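# Move three bean-filled cups from plank to table

## Task

Lift each of the three cups off the plank and set it upright on the table, with all of its beans, or very nearly all, still inside.

## Robot and tools

Robot: two arms, left_arm and right_arm, each ending in a five-finger hand. right_arm has a right hand; left_arm has its mirror-image left hand. Bases in the scene frame: left_arm at (-0.010, +0.404, 0) m, right_arm at (+0.039, -0.526, 0) m, both nearly unrotated. A post stands behind the arms. Loose objects may occasionally get nudged by something else.

Frames: the scene frame has its origin at table-top height between the arms, +z up, +x out over the table, and left_arm on the +y side (this is not the same as left or right in images). Each arm's hand pose, velocities, targets and Hand target are reported in that arm's own base frame, and offsets are applied along those base axes. Fixed cameras and the table use the scene frame. Printed positions may be off by a few centimetres.

Hand point: a spot 0.05 m in front of the palm and 0.15 m from the wrist flange. Its +z runs along the straight fingers, +y points out of the palm, +x goes across the palm away from the thumb on the right hand and toward the thumb on the left hand. Straight fingers extend 0.06 to 0.07 m past it and sit 0.06 m behind it along -y. With the palm down, the wrist can sit up to 0.11 m below the point (0.23 m palm up) and reach the table first. A bracket on the little-finger side can strike things.

A row is always 28 numbers, each in [-1, 1], even when only one arm moves: left dx, dy, dz, rx, ry, rz, then left little, ring, middle, index, thumb_bend, thumb_turn, force_limit, speed; then the same 14 for the right arm. dx..rz are an offset from the arm's current Hand target (not an absolute pose); 1.0 equals 0.6 m or 180 degrees, and rx, ry, rz form a single rotation vector, turning about the Hand target's position. Zeros for all six mean no new pose request. Finger numbers are absolute: -1 open or straight, +1 closed; thumb_turn -1 sits beside the palm, +1 in front of it. force_limit maps -1..+1 to about 0..10 N at the fingertip (0..15 N for the two thumb motors). speed rises from near zero at -1 to full at +0.48 and above; close at -0.94 or lower for a soft grip. The hand numbers are never optional: to keep a hand unchanged, resend the eight values of its last executed row. With the thumb in front, the hand closes around things about 0.035 to 0.065 m across.

Tools:
execute_actions(actions, cameras): actions is a list of up to 15 actions; each action is a list of up to 15 rows, one per 1/30 s step, the final row repeated to fill 15 steps. Every row in an action counts from the Hand target at that action's start. Images are returned only for an empty actions list or when cameras requests them.
move(target, speed, blend, stop_force, zero, blocking, cameras): target is one 28-number row or up to 15 rows, each an offset from the same starting Hand targets. It draws straight paths, with all arms finishing together, capped at 10 s. speed is m/s, 0.002 to 3.6 (default 0.25), single value or one per target. blend is a corner radius in m. stop_force, 3 to 120 N, ends an arm's path once its wrist sensor feels that much push against the motion; zero (default true) re-zeroes first. blocking=false returns early and cannot be combined with stop_force. Paths do not avoid obstacles; a path that brings the wrist close to the arm's base axis is rejected.
wait(seconds): the scene runs with no new commands. stop: brakes an ongoing move. zoom_image(camera, region [x0,y0,x1,y1] in pixels, up to 504 by 504). show_instructions: reference pages. zero_wrist_force(arm). finished_scene: ends the scene for good.
Cameras: cam_head_left, cam_head_right, cam_high, cam_low (896x504), cam_left_wrist, cam_right_wrist (672x504, fisheye).

Results: end_effector_position (m) and quaternion for each arm, the Hand target (the last commanded pose, after clipping, from which the next offsets count), joint positions and torques, wrist force and torque, hand_measured, hand_stopped_by (moving, target, force, stalled, fault) and hand_load_n, where a reading near 0 while holding means the grip has been lost. A move adds a move: line such as done, off_target, held or fault. Orientation commands are clipped to within 32 degrees of the measured orientation each step. A hand that stops short of its target stays short until it is commanded again.

Avoid: cups tipping, spilling beans, or being dropped even a short way; releasing a cup that is still moving; anything leaving or being left off the table; hard impacts or pushes against fixed objects; the two arms touching each other or one hand closing on the other. About 150 N of outside force, or excess joint torque, stops the arm for 10 s. Joints drifting from their plan also fault it. Heavy holding or full stretch can overheat motors (stop at 85 °C). Approach contact slowly, using stop_force.

Each tool is called after "Call:" as a command line: name --argument value for each argument, lists and objects as JSON in quotes; but a table of rows of numbers goes row by row, as --pt "numbers of a row", without its own name.

Reference images:

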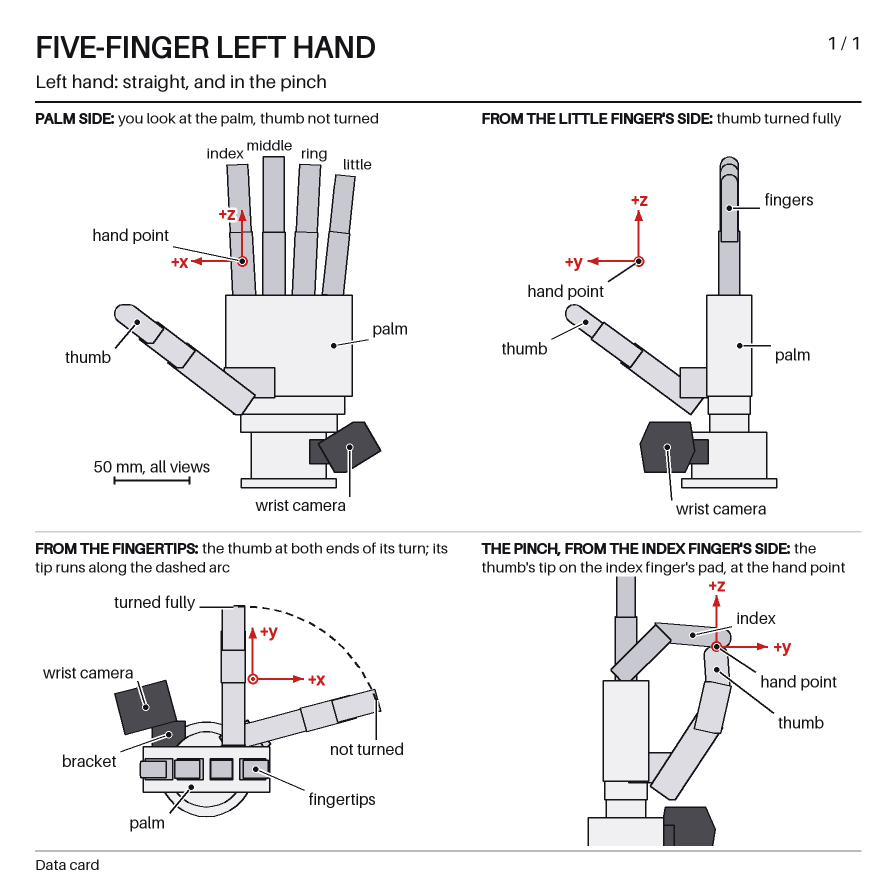

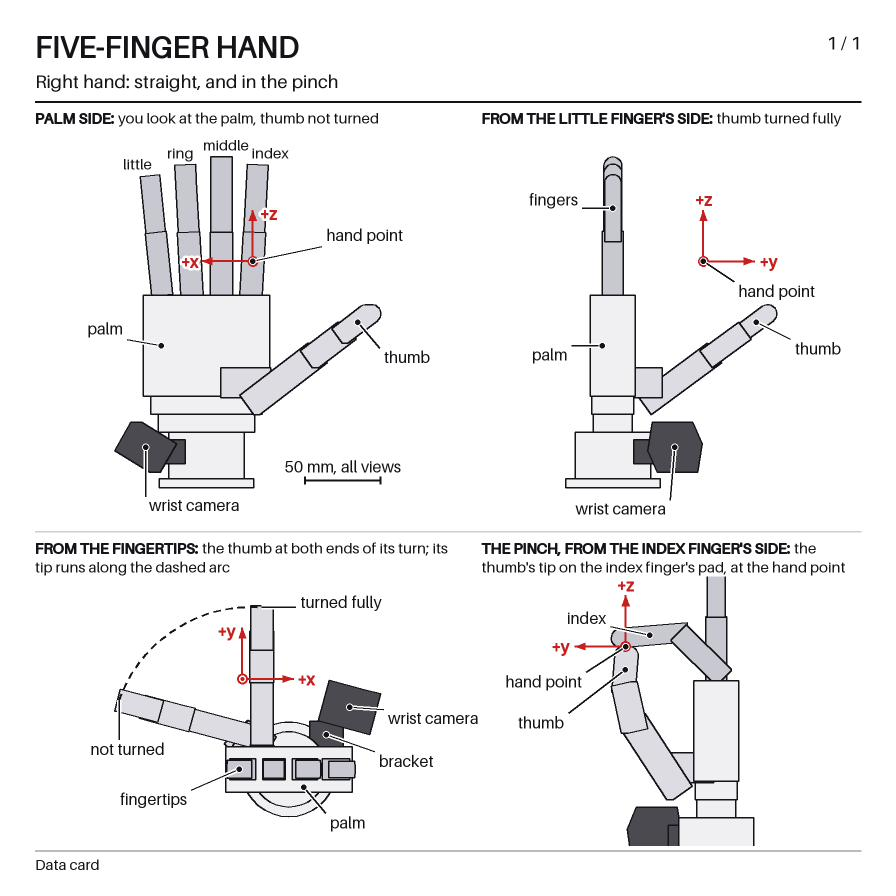

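## Session

Call:
execute_actions --actions '[]'

Scene clock: 0.00 s.
left_arm: end_effector_position=(-0.0253, -0.5082, +0.1093) hand_measured=(-1.000, -1.000, -1.000, -1.000, -1.000, -1.000) hand_load_n=(+0.0, +0.0, +0.0, +0.0, +0.0, +0.0) hand_stopped_by=(target, target, target, target, target, target) hand_force_limit=0.00 hand_speed=-0.80 end_effector_quat_wxyz=(+0.263, +0.206, +0.939, -0.086) | right_arm: end_effector_position=(+0.5181, +0.2642, +0.1933) hand_measured=(-1.000, -1.000, -1.000, -1.000, -1.000, -1.000) hand_load_n=(+0.0, +0.0, +0.0, +0.0, +0.0, +0.0) hand_stopped_by=(target, target, target, target, target, target) hand_force_limit=0.00 hand_speed=-0.80 end_effector_quat_wxyz=(+0.028, -0.346, +0.848, +0.400)
Joint positions: left_arm=[1.553 -2.167 -1.352 2.247 -2.053 3.63] | right_arm=[-0.15 -0.735 1.205 1.555 0.856 -2.668]
Joint velocities: within noise
Joint torques (N m): no reading
Motor temperatures (°C): left_arm=[35 39 43 48 46 50] | right_arm=[31 31 31 43 37 38]
Wrist force (N): no reading
Wrist torque (N m): no reading
Wrist force, peak (N): no reading
Hand target: left_arm -0.0253, -0.5082, +0.1093; +0.263, +0.206, +0.939, -0.086 | right_arm +0.5181, +0.2642, +0.1933; +0.028, -0.346, +0.848, +0.400

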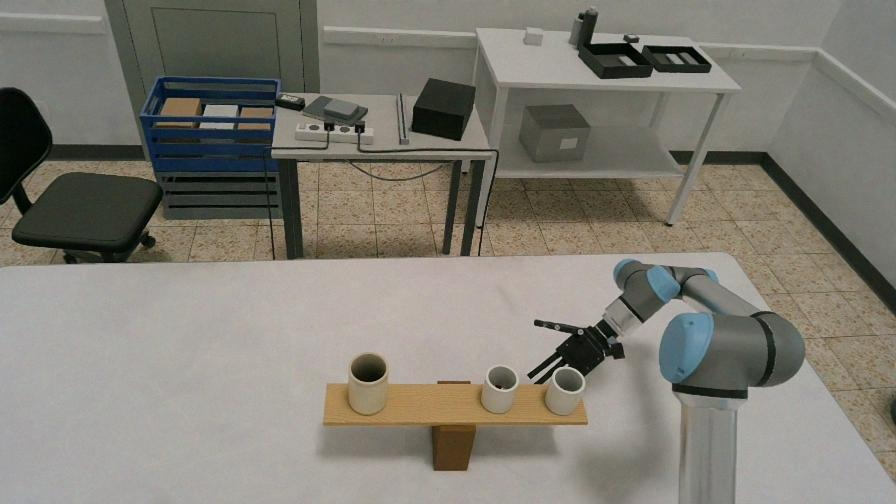

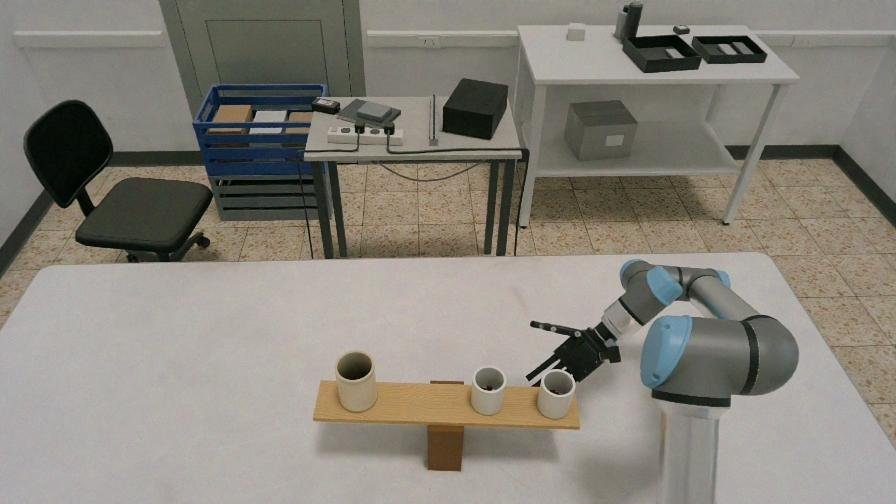

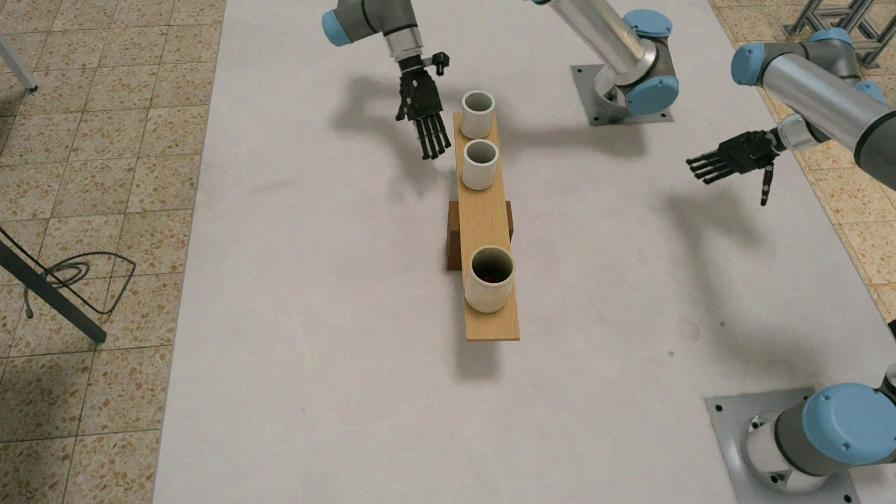

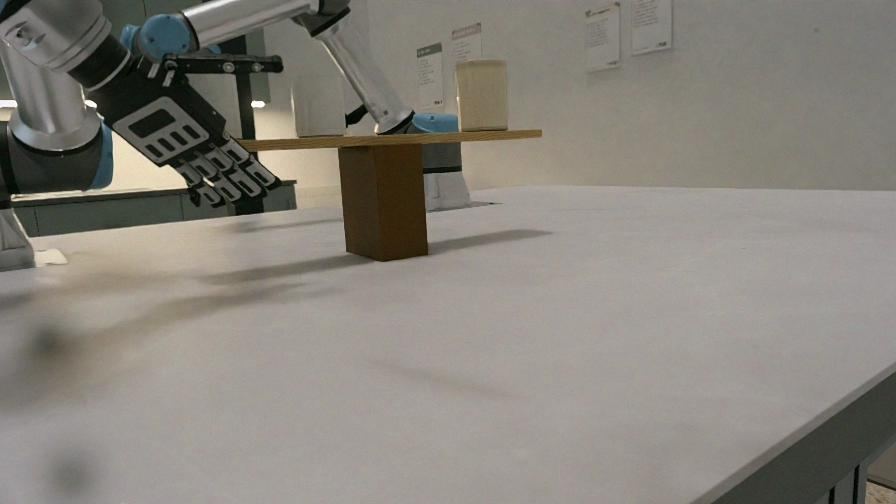

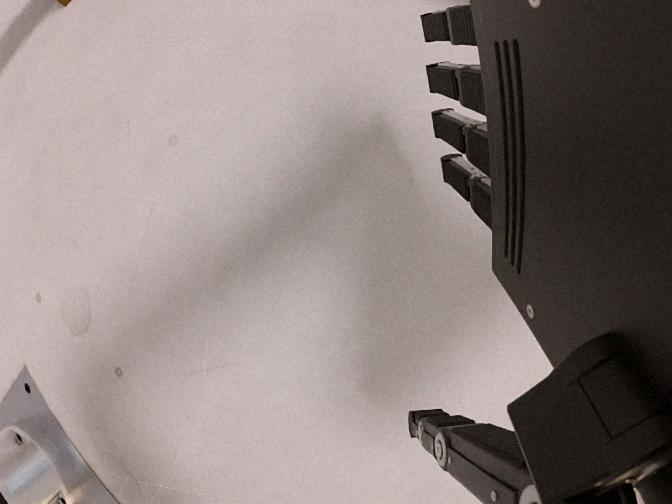

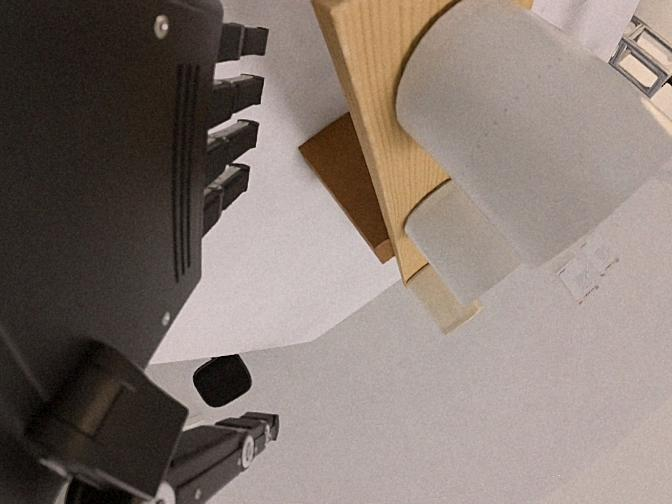

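Call:
zoom_image --camera "cam_head_left" --region '[300, 330, 620, 500]'

Call:
zoom_image --camera "cam_high" --region '[380, 60, 620, 380]'

Call:
zoom_image --camera "cam_low" --region '[100, 20, 580, 290]'

Call:
zoom_image --camera "cam_head_right" --region '[300, 330, 620, 500]'

Scaled by 1.575 from the camera's image (finer frame: 1280x720).

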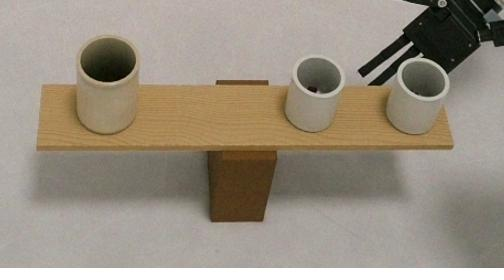

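Scaled by 1.575 from the camera's image (finer frame: 1280x720).

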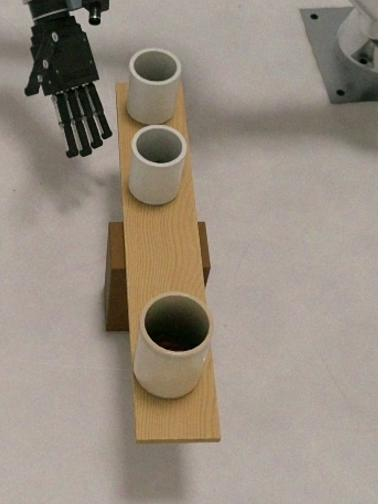

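Scaled by 1.050 from the camera's image (finer frame: 1280x720).

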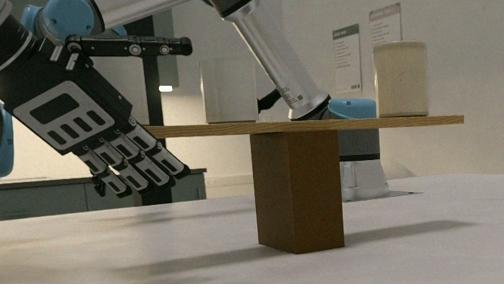

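Scaled by 1.575 from the camera's image (finer frame: 1280x720).

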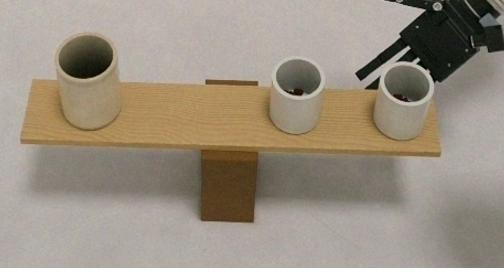

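Call:
move --pt "0.125 0.097 0.40 0 0 0 -1 -1 -0.7 -0.7 -1 1 0 0 -0.13 -0.274 0.378 0 0 0 -1 -1 -0.7 -0.7 -1 1 0 0" --pt "0.709 0.280 0.518 -0.3344 0.0606 0.3756 -1 -1 -0.7 -0.7 -1 1 0 0 -0.13 -0.274 0.378 -0.2149 -0.5175 0.2308 -1 -1 -0.7 -0.7 -1 1 0 0" --blend '[0.04,0]' --cameras '["all"]'

Scene clock: 457.00 s.
left_arm: end_effector_position=(+0.4002, -0.3402, +0.4201) hand_measured=(-1.000, -1.000, -0.700, -0.700, -1.000, +1.000) hand_load_n=(+0.0, +0.0, +0.0, +0.0, +0.0, +0.0) hand_stopped_by=(target, target, target, target, target, target) hand_force_limit=0.00 hand_speed=0.00 end_effector_quat_wxyz=(+0.247, -0.485, +0.748, -0.381) | right_arm: end_effector_position=(+0.4401, +0.0998, +0.4201) hand_measured=(-1.000, -1.000, -0.700, -0.700, -1.000, +1.000) hand_load_n=(+0.0, +0.0, +0.0, +0.0, +0.0, +0.0) hand_stopped_by=(target, target, target, target, target, target) hand_force_limit=0.00 hand_speed=0.00 end_effector_quat_wxyz=(-0.382, +0.750, -0.481, +0.245)
Joint positions: left_arm=[2.772 -1.601 -1.258 2.229 -1.529 3.172] | right_arm=[-0.451 -1.654 1.408 1.099 0.896 -3.762]
Joint torques (N m): left_arm=[-15.57 30.35 11.75 -1.94 -1.62 1.41] | right_arm=[6.48 -12 -21.93 0.39 1.62 1.2]
Wrist force (N): left_arm=[-0.6 1.8 -0.5] | right_arm=[0.3 3.7 0.5]
Wrist torque (N m): left_arm=[0.44 0.15 -0.01] | right_arm=[0.60 -0.18 -0.11]
Wrist force, peak (N): left_arm=[-1.9 1.2 0.1] | right_arm=[0.0 4.0 0.1]
Hand target: left_arm +0.4001, -0.3402, +0.4201; +0.246, -0.485, +0.748, -0.381 | right_arm +0.4401, +0.0998, +0.4201; -0.382, +0.750, -0.481, +0.245
Off the commanded pose: left_arm 0.000 m, 0 deg | right_arm 0.000 m, 0 deg.
move: done
cam_left_wrist: T_world_to_cam=[[0.41904, -0.48547, 0.76728, -0.65067], [-0.84788, -0.51154, 0.13939, 0.09781], [0.32483, -0.70897, -0.62598, 0.00417]] pos_world=[0.35423, -0.26289, 0.48823]
cam_right_wrist: T_world_to_cam=[[-0.38019, -0.44661, -0.80993, 0.55592], [-0.85167, 0.51056, 0.11825, 0.27608], [0.36071, 0.73476, -0.57448, 0.13282]] pos_world=[0.39857, 0.00973, 0.49392]

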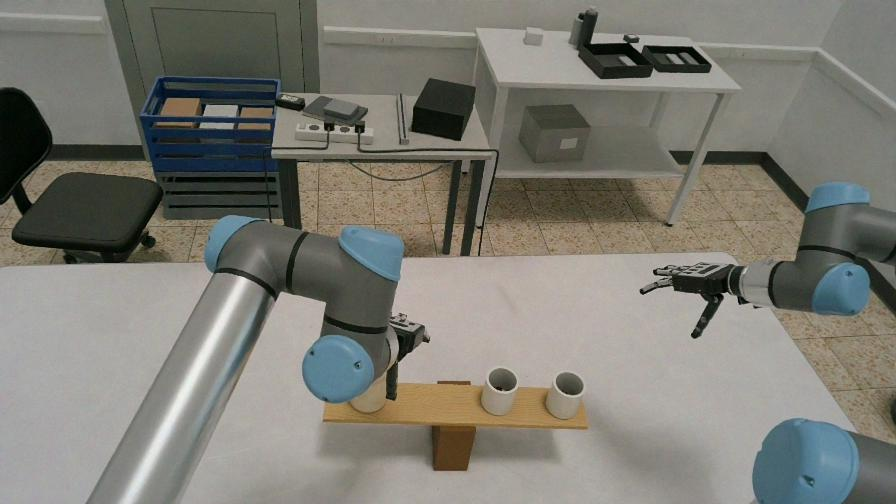

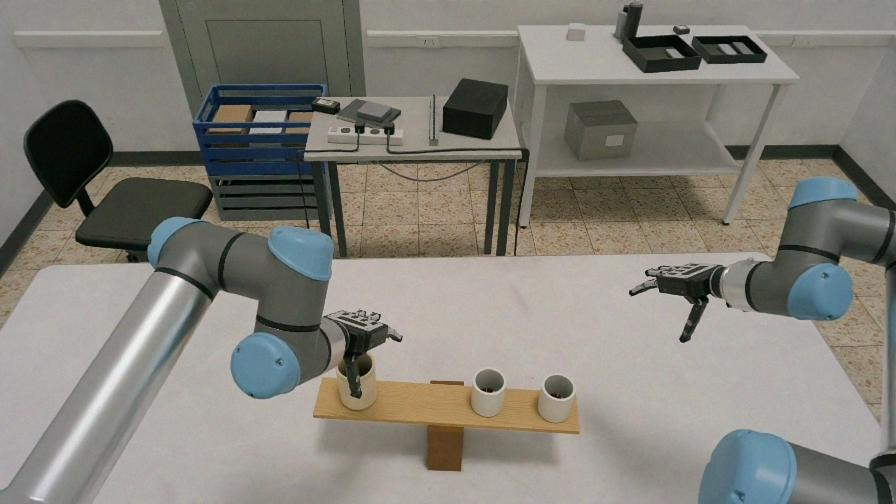

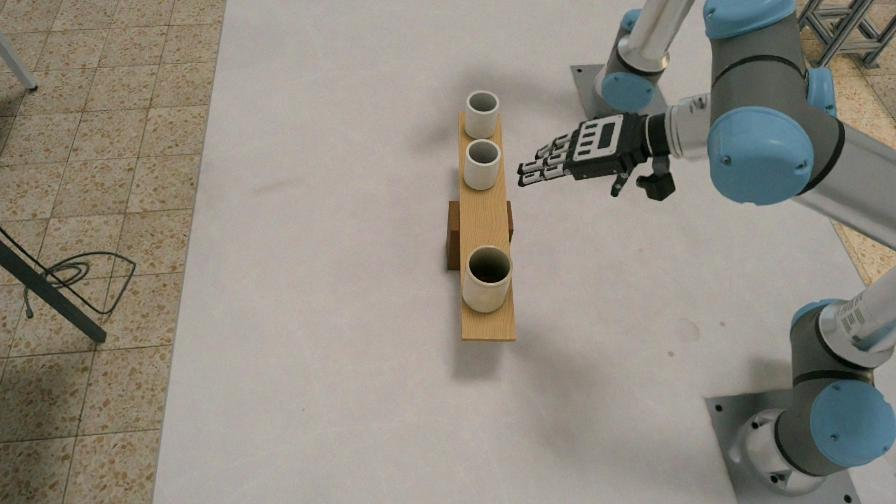

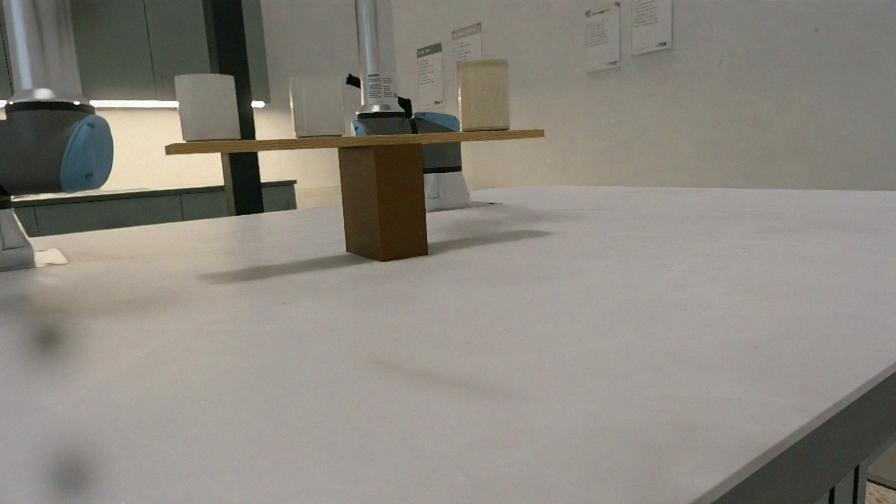

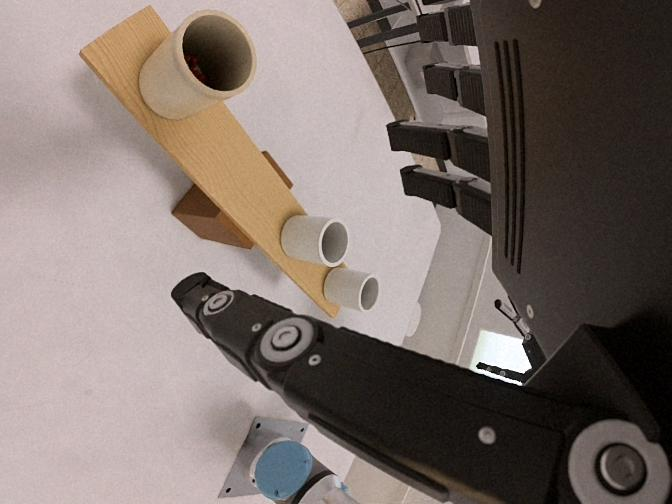

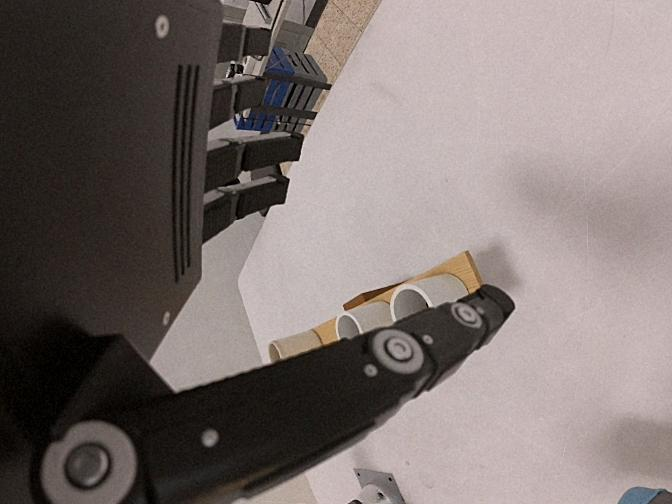

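Call:
zoom_image --camera "cam_head_right" --region '[300, 330, 620, 500]'

Call:
zoom_image --camera "cam_high" --region '[420, 70, 580, 360]'

Call:
zoom_image --camera "cam_head_left" --region '[300, 330, 620, 500]'

Call:
zoom_image --camera "cam_left_wrist" --region '[60, 0, 440, 340]'

Scaled by 1.575 from the camera's image (finer frame: 1280x720).

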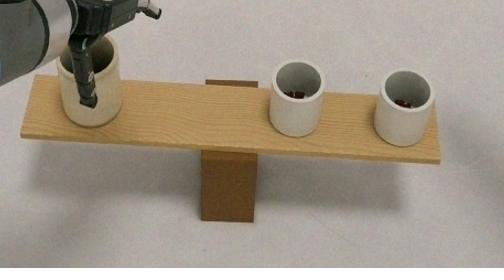

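Scaled by 1.738 from the camera's image (finer frame: 1280x720).

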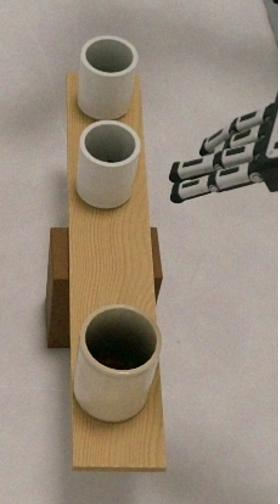

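Scaled by 1.575 from the camera's image (finer frame: 1280x720).

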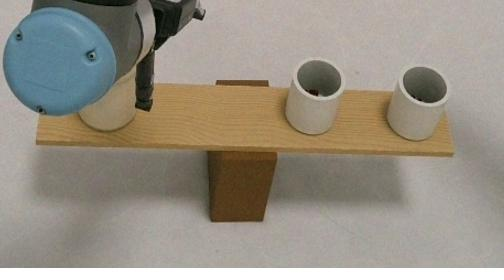

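Scaled by 1.326 from the camera's image (finer frame: 960x720).

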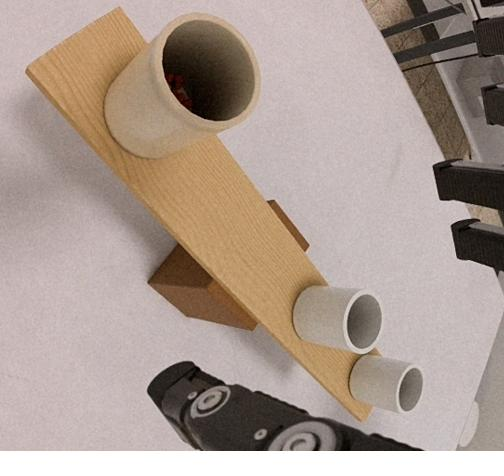

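Call:
move --target '[0.188,0.073,-0.10,0,0,0,-1,-1,-0.7,-0.7,-1,1,0,0,-0.0325,0.2895,-0.10,0,0,0,-1,-1,-0.7,-0.7,-1,1,0,0]' --speed 0.15 --cameras '["all"]'

Scene clock: 547.90 s.
left_arm: end_effector_position=(+0.5130, -0.2963, +0.3601) hand_measured=(-1.000, -1.000, -0.700, -0.700, -1.000, +1.000) hand_load_n=(+0.0, +0.0, +0.0, +0.0, +0.0, +0.0) hand_stopped_by=(target, target, target, target, target, target) hand_force_limit=0.00 hand_speed=0.00 end_effector_quat_wxyz=(+0.247, -0.485, +0.748, -0.381) | right_arm: end_effector_position=(+0.4206, +0.2735, +0.3600) hand_measured=(-1.000, -1.000, -0.700, -0.700, -1.000, +1.000) hand_load_n=(+0.0, +0.0, +0.0, +0.0, +0.0, +0.0) hand_stopped_by=(target, target, target, target, target, target) hand_force_limit=0.00 hand_speed=0.00 end_effector_quat_wxyz=(-0.382, +0.750, -0.481, +0.245)
Joint positions: left_arm=[2.97 -1.744 -1.258 2.358 -1.37 3.29] | right_arm=[0.145 -1.629 1.505 0.773 1.341 -3.313]
Joint torques (N m): left_arm=[-15.46 35.43 11.53 -1.89 -1.07 -2.64] | right_arm=[5.94 -25.99 -24.2 -0.02 -1.09 -0.6]
Wrist force (N): left_arm=[-0.7 1.8 -0.5] | right_arm=[0.4 3.4 0.5]
Wrist torque (N m): left_arm=[0.44 0.19 0.03] | right_arm=[0.56 -0.19 0.04]
Wrist force, peak (N): left_arm=[-1.5 1.7 0.3] | right_arm=[0.3 4.0 0.2]
Hand target: left_arm +0.5129, -0.2964, +0.3601; +0.246, -0.485, +0.748, -0.381 | right_arm +0.4206, +0.2735, +0.3601; -0.382, +0.750, -0.481, +0.245
Off the commanded pose: left_arm 0.000 m, 0 deg | right_arm 0.000 m, 0 deg.
move: done
cam_left_wrist: T_world_to_cam=[[0.41897, -0.48541, 0.76736, -0.63062], [-0.84787, -0.51158, 0.13932, 0.22424], [0.32494, -0.70899, -0.62589, -0.03906]] pos_world=[0.46703, -0.21909, 0.42823]
cam_right_wrist: T_world_to_cam=[[-0.38009, -0.44678, -0.80989, 0.57741], [-0.85176, 0.51043, 0.11815, 0.17803], [0.3606, 0.73474, -0.57456, -0.02208]] pos_world=[0.37907, 0.18333, 0.43392]

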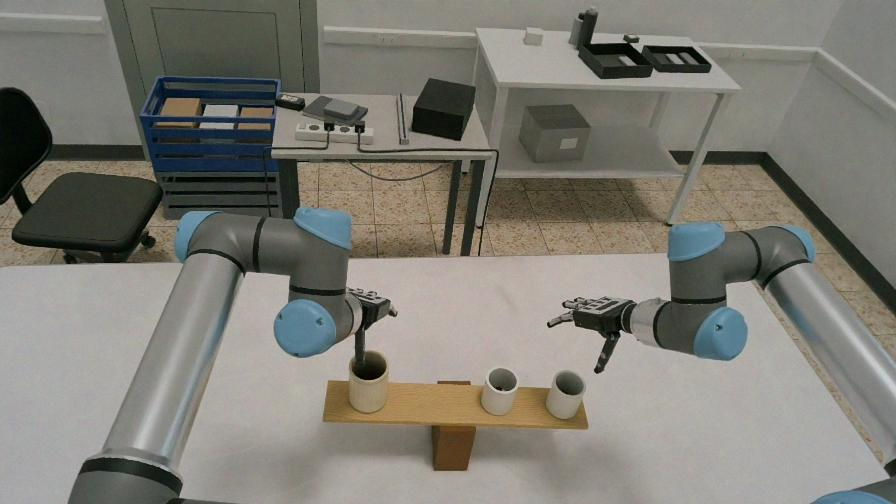

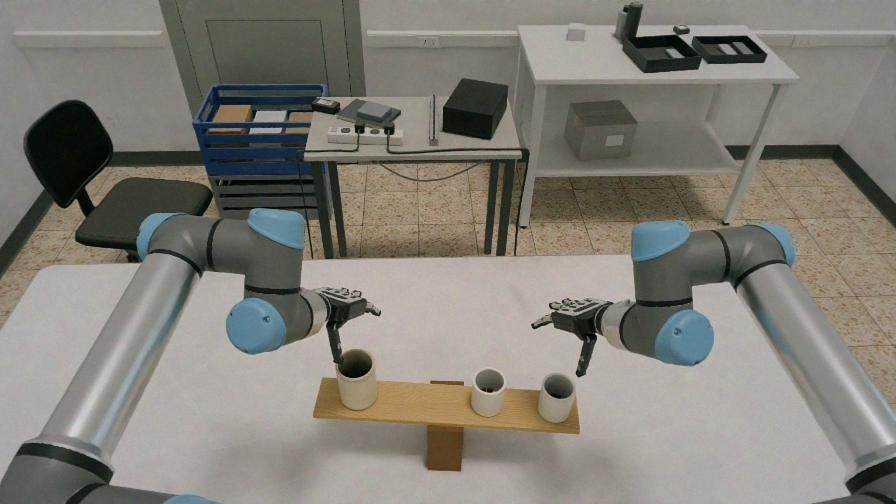

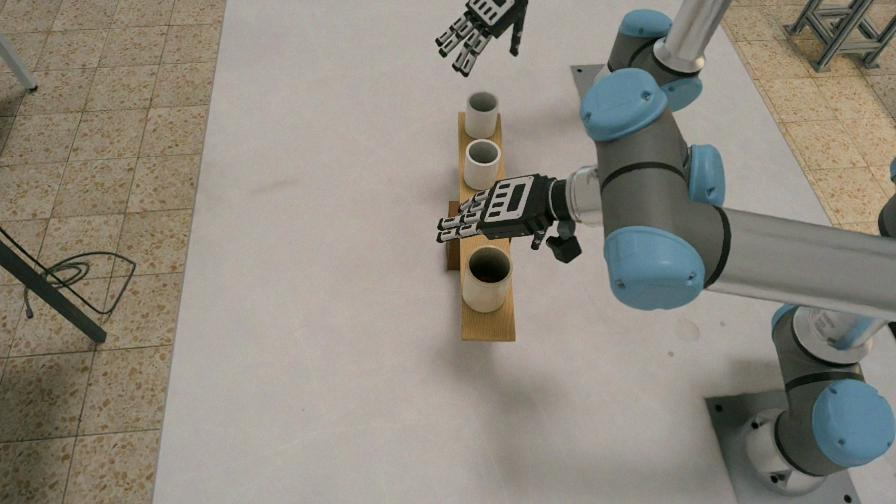

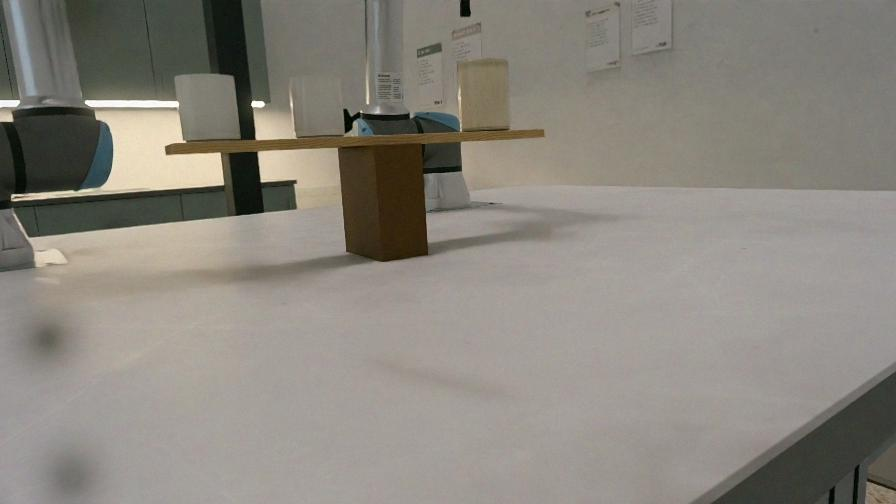

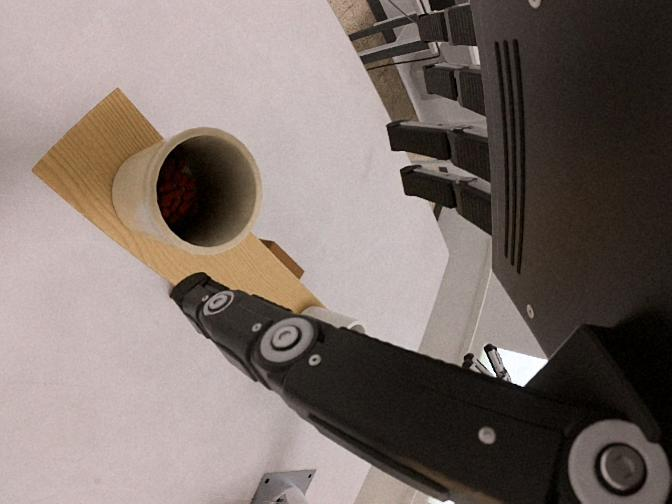

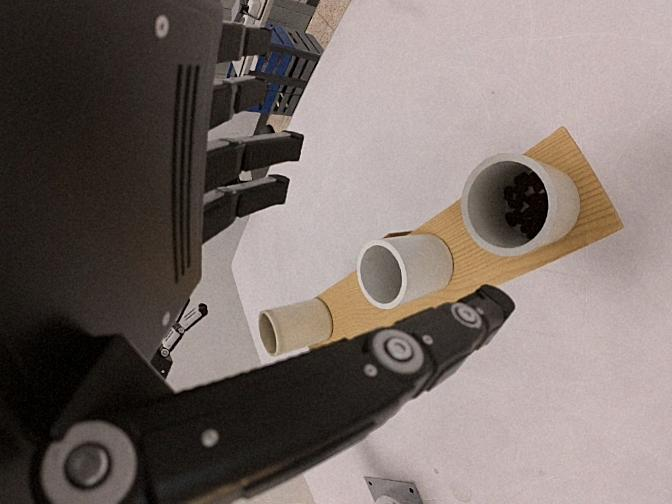

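Call:
zoom_image --camera "cam_right_wrist" --region '[340, 110, 640, 330]'

Call:
zoom_image --camera "cam_left_wrist" --region '[80, 90, 300, 310]'

Scaled by 1.680 from the camera's image (finer frame: 960x720).

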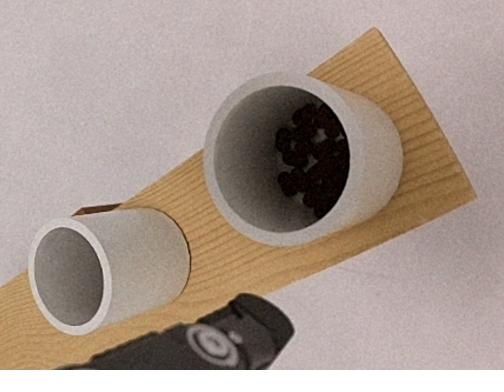

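Scaled by 2.291 from the camera's image (finer frame: 960x720).

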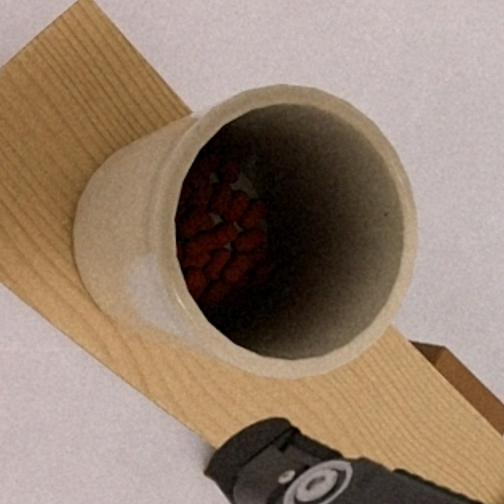

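Call:
move --target '[0.0033,0.0022,-0.125,0,0,0,-1,-1,-0.7,-0.7,-1,1,0,0,0.0056,-0.0016,-0.125,0,0,0,-1,-1,-0.7,-0.7,-1,1,0,0]' --speed 0.1 --cameras '["cam_left_wrist","cam_right_wrist","cam_head_right","cam_head_left"]'

Call:
zoom_image --camera "cam_left_wrist" --region '[80, 120, 340, 340]'

Call:
zoom_image --camera "cam_right_wrist" --region '[330, 120, 590, 340]'

Scene clock: 613.97 s.
left_arm: end_effector_position=(+0.5148, -0.2951, +0.2850) hand_measured=(-1.000, -1.000, -0.700, -0.700, -1.000, +1.000) hand_load_n=(+0.0, +0.0, +0.0, +0.0, +0.0, +0.0) hand_stopped_by=(target, target, target, target, target, target) hand_force_limit=0.00 hand_speed=0.00 end_effector_quat_wxyz=(+0.246, -0.485, +0.748, -0.381) | right_arm: end_effector_position=(+0.4240, +0.2725, +0.2850) hand_measured=(-1.000, -1.000, -0.700, -0.700, -1.000, +1.000) hand_load_n=(+0.0, +0.0, +0.0, +0.0, +0.0, +0.0) hand_stopped_by=(target, target, target, target, target, target) hand_force_limit=0.00 hand_speed=0.00 end_effector_quat_wxyz=(-0.382, +0.750, -0.481, +0.245)
Joint positions: left_arm=[2.974 -1.74 -1.455 2.55 -1.367 3.292] | right_arm=[0.14 -1.628 1.695 0.582 1.337 -3.316]
Joint torques (N m): left_arm=[9.99 27.89 28.27 -0.92 0.66 0.66] | right_arm=[-1.88 -25.18 -20.54 0.22 -2.07 -0.06]
Wrist force (N): left_arm=[-0.8 1.3 0.0] | right_arm=[0.1 3.5 0.8]
Wrist torque (N m): left_arm=[0.32 0.21 -0.03] | right_arm=[0.55 -0.16 0.00]
Wrist force, peak (N): left_arm=[-1.0 2.4 0.3] | right_arm=[0.2 4.3 1.2]
Hand target: left_arm +0.5149, -0.2951, +0.2851; +0.246, -0.485, +0.748, -0.381 | right_arm +0.4240, +0.2726, +0.2851; -0.382, +0.750, -0.481, +0.245
Off the commanded pose: left_arm 0.000 m, 0 deg | right_arm 0.000 m, 0 deg.
move: done
cam_left_wrist: T_world_to_cam=[[0.4191, -0.48554, 0.76721, -0.57327], [-0.84789, -0.51151, 0.13946, 0.23694], [0.32472, -0.70895, -0.62606, -0.08553]] pos_world=[0.46893, -0.21779, 0.35323]
cam_right_wrist: T_world_to_cam=[[-0.38011, -0.44682, -0.80986, 0.51757], [-0.85174, 0.51047, 0.11813, 0.19024], [0.36063, 0.73469, -0.57461, -0.06573]] pos_world=[0.38247, 0.18243, 0.35892]
Images, in order (width x height): cam_head_left 896x504, cam_head_right 896x504, cam_left_wrist 672x504, cam_right_wrist 672x504.

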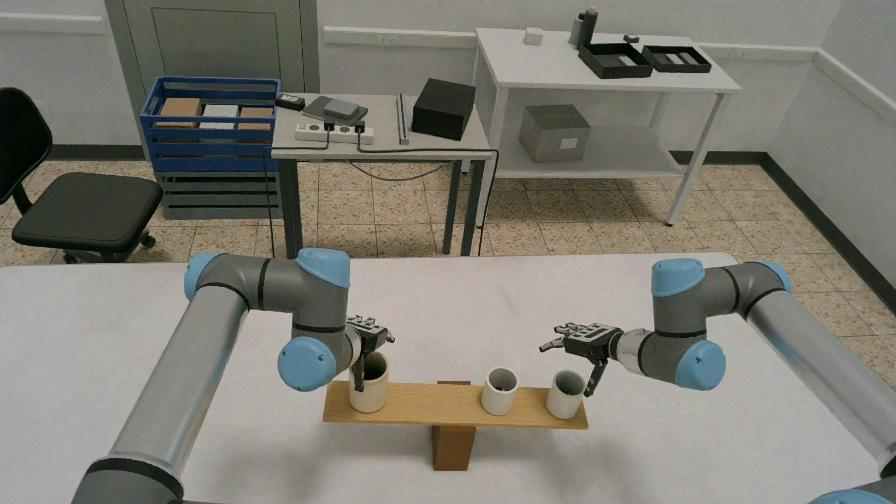

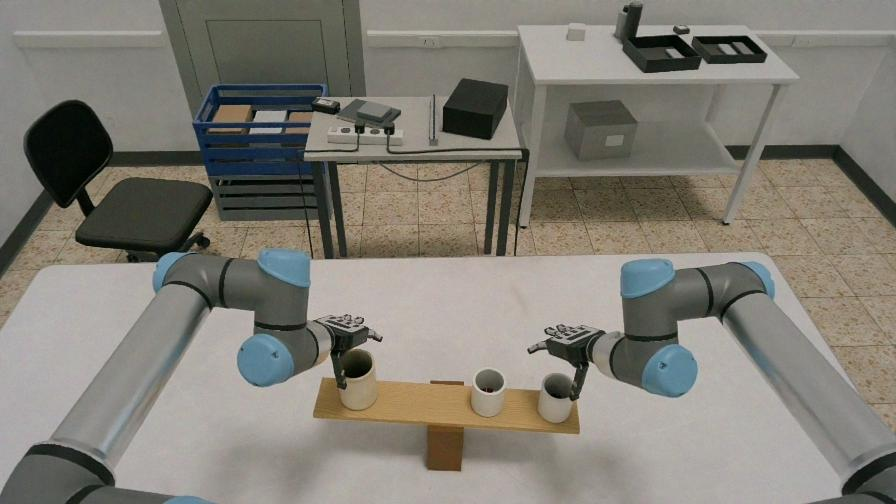

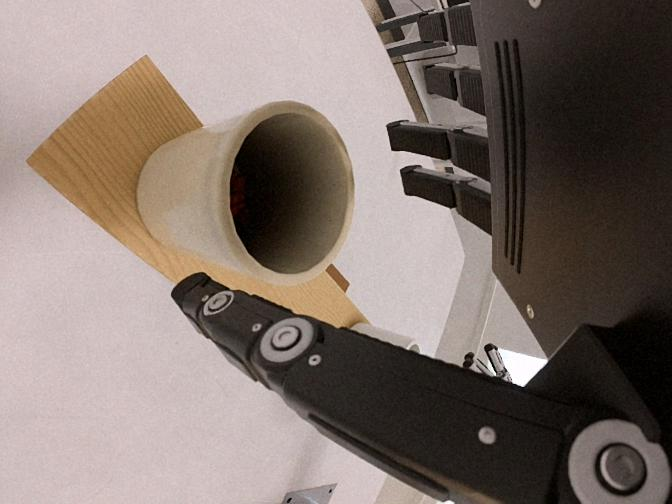

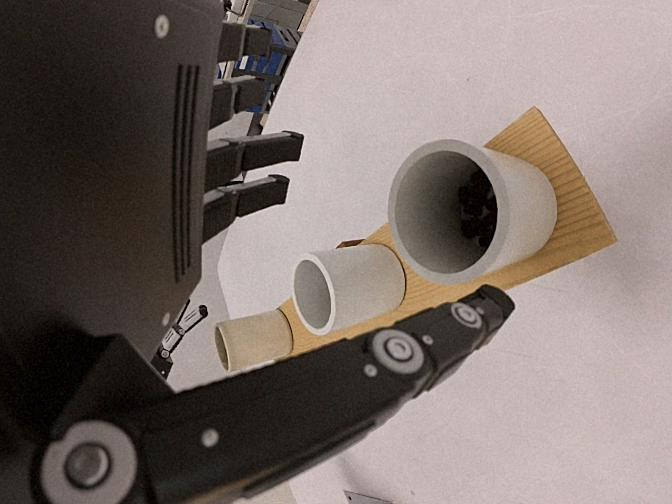

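Scaled by 1.938 from the camera's image (finer frame: 960x720).

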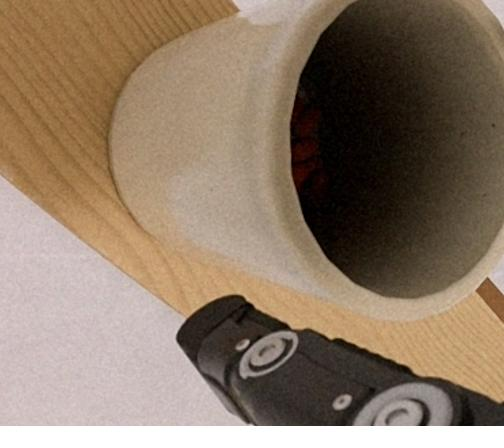

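Scaled by 1.938 from the camera's image (finer frame: 960x720).

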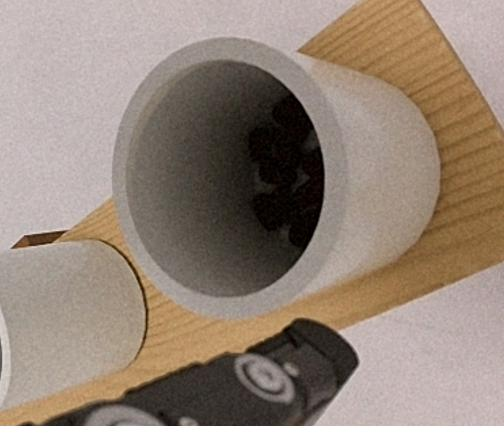

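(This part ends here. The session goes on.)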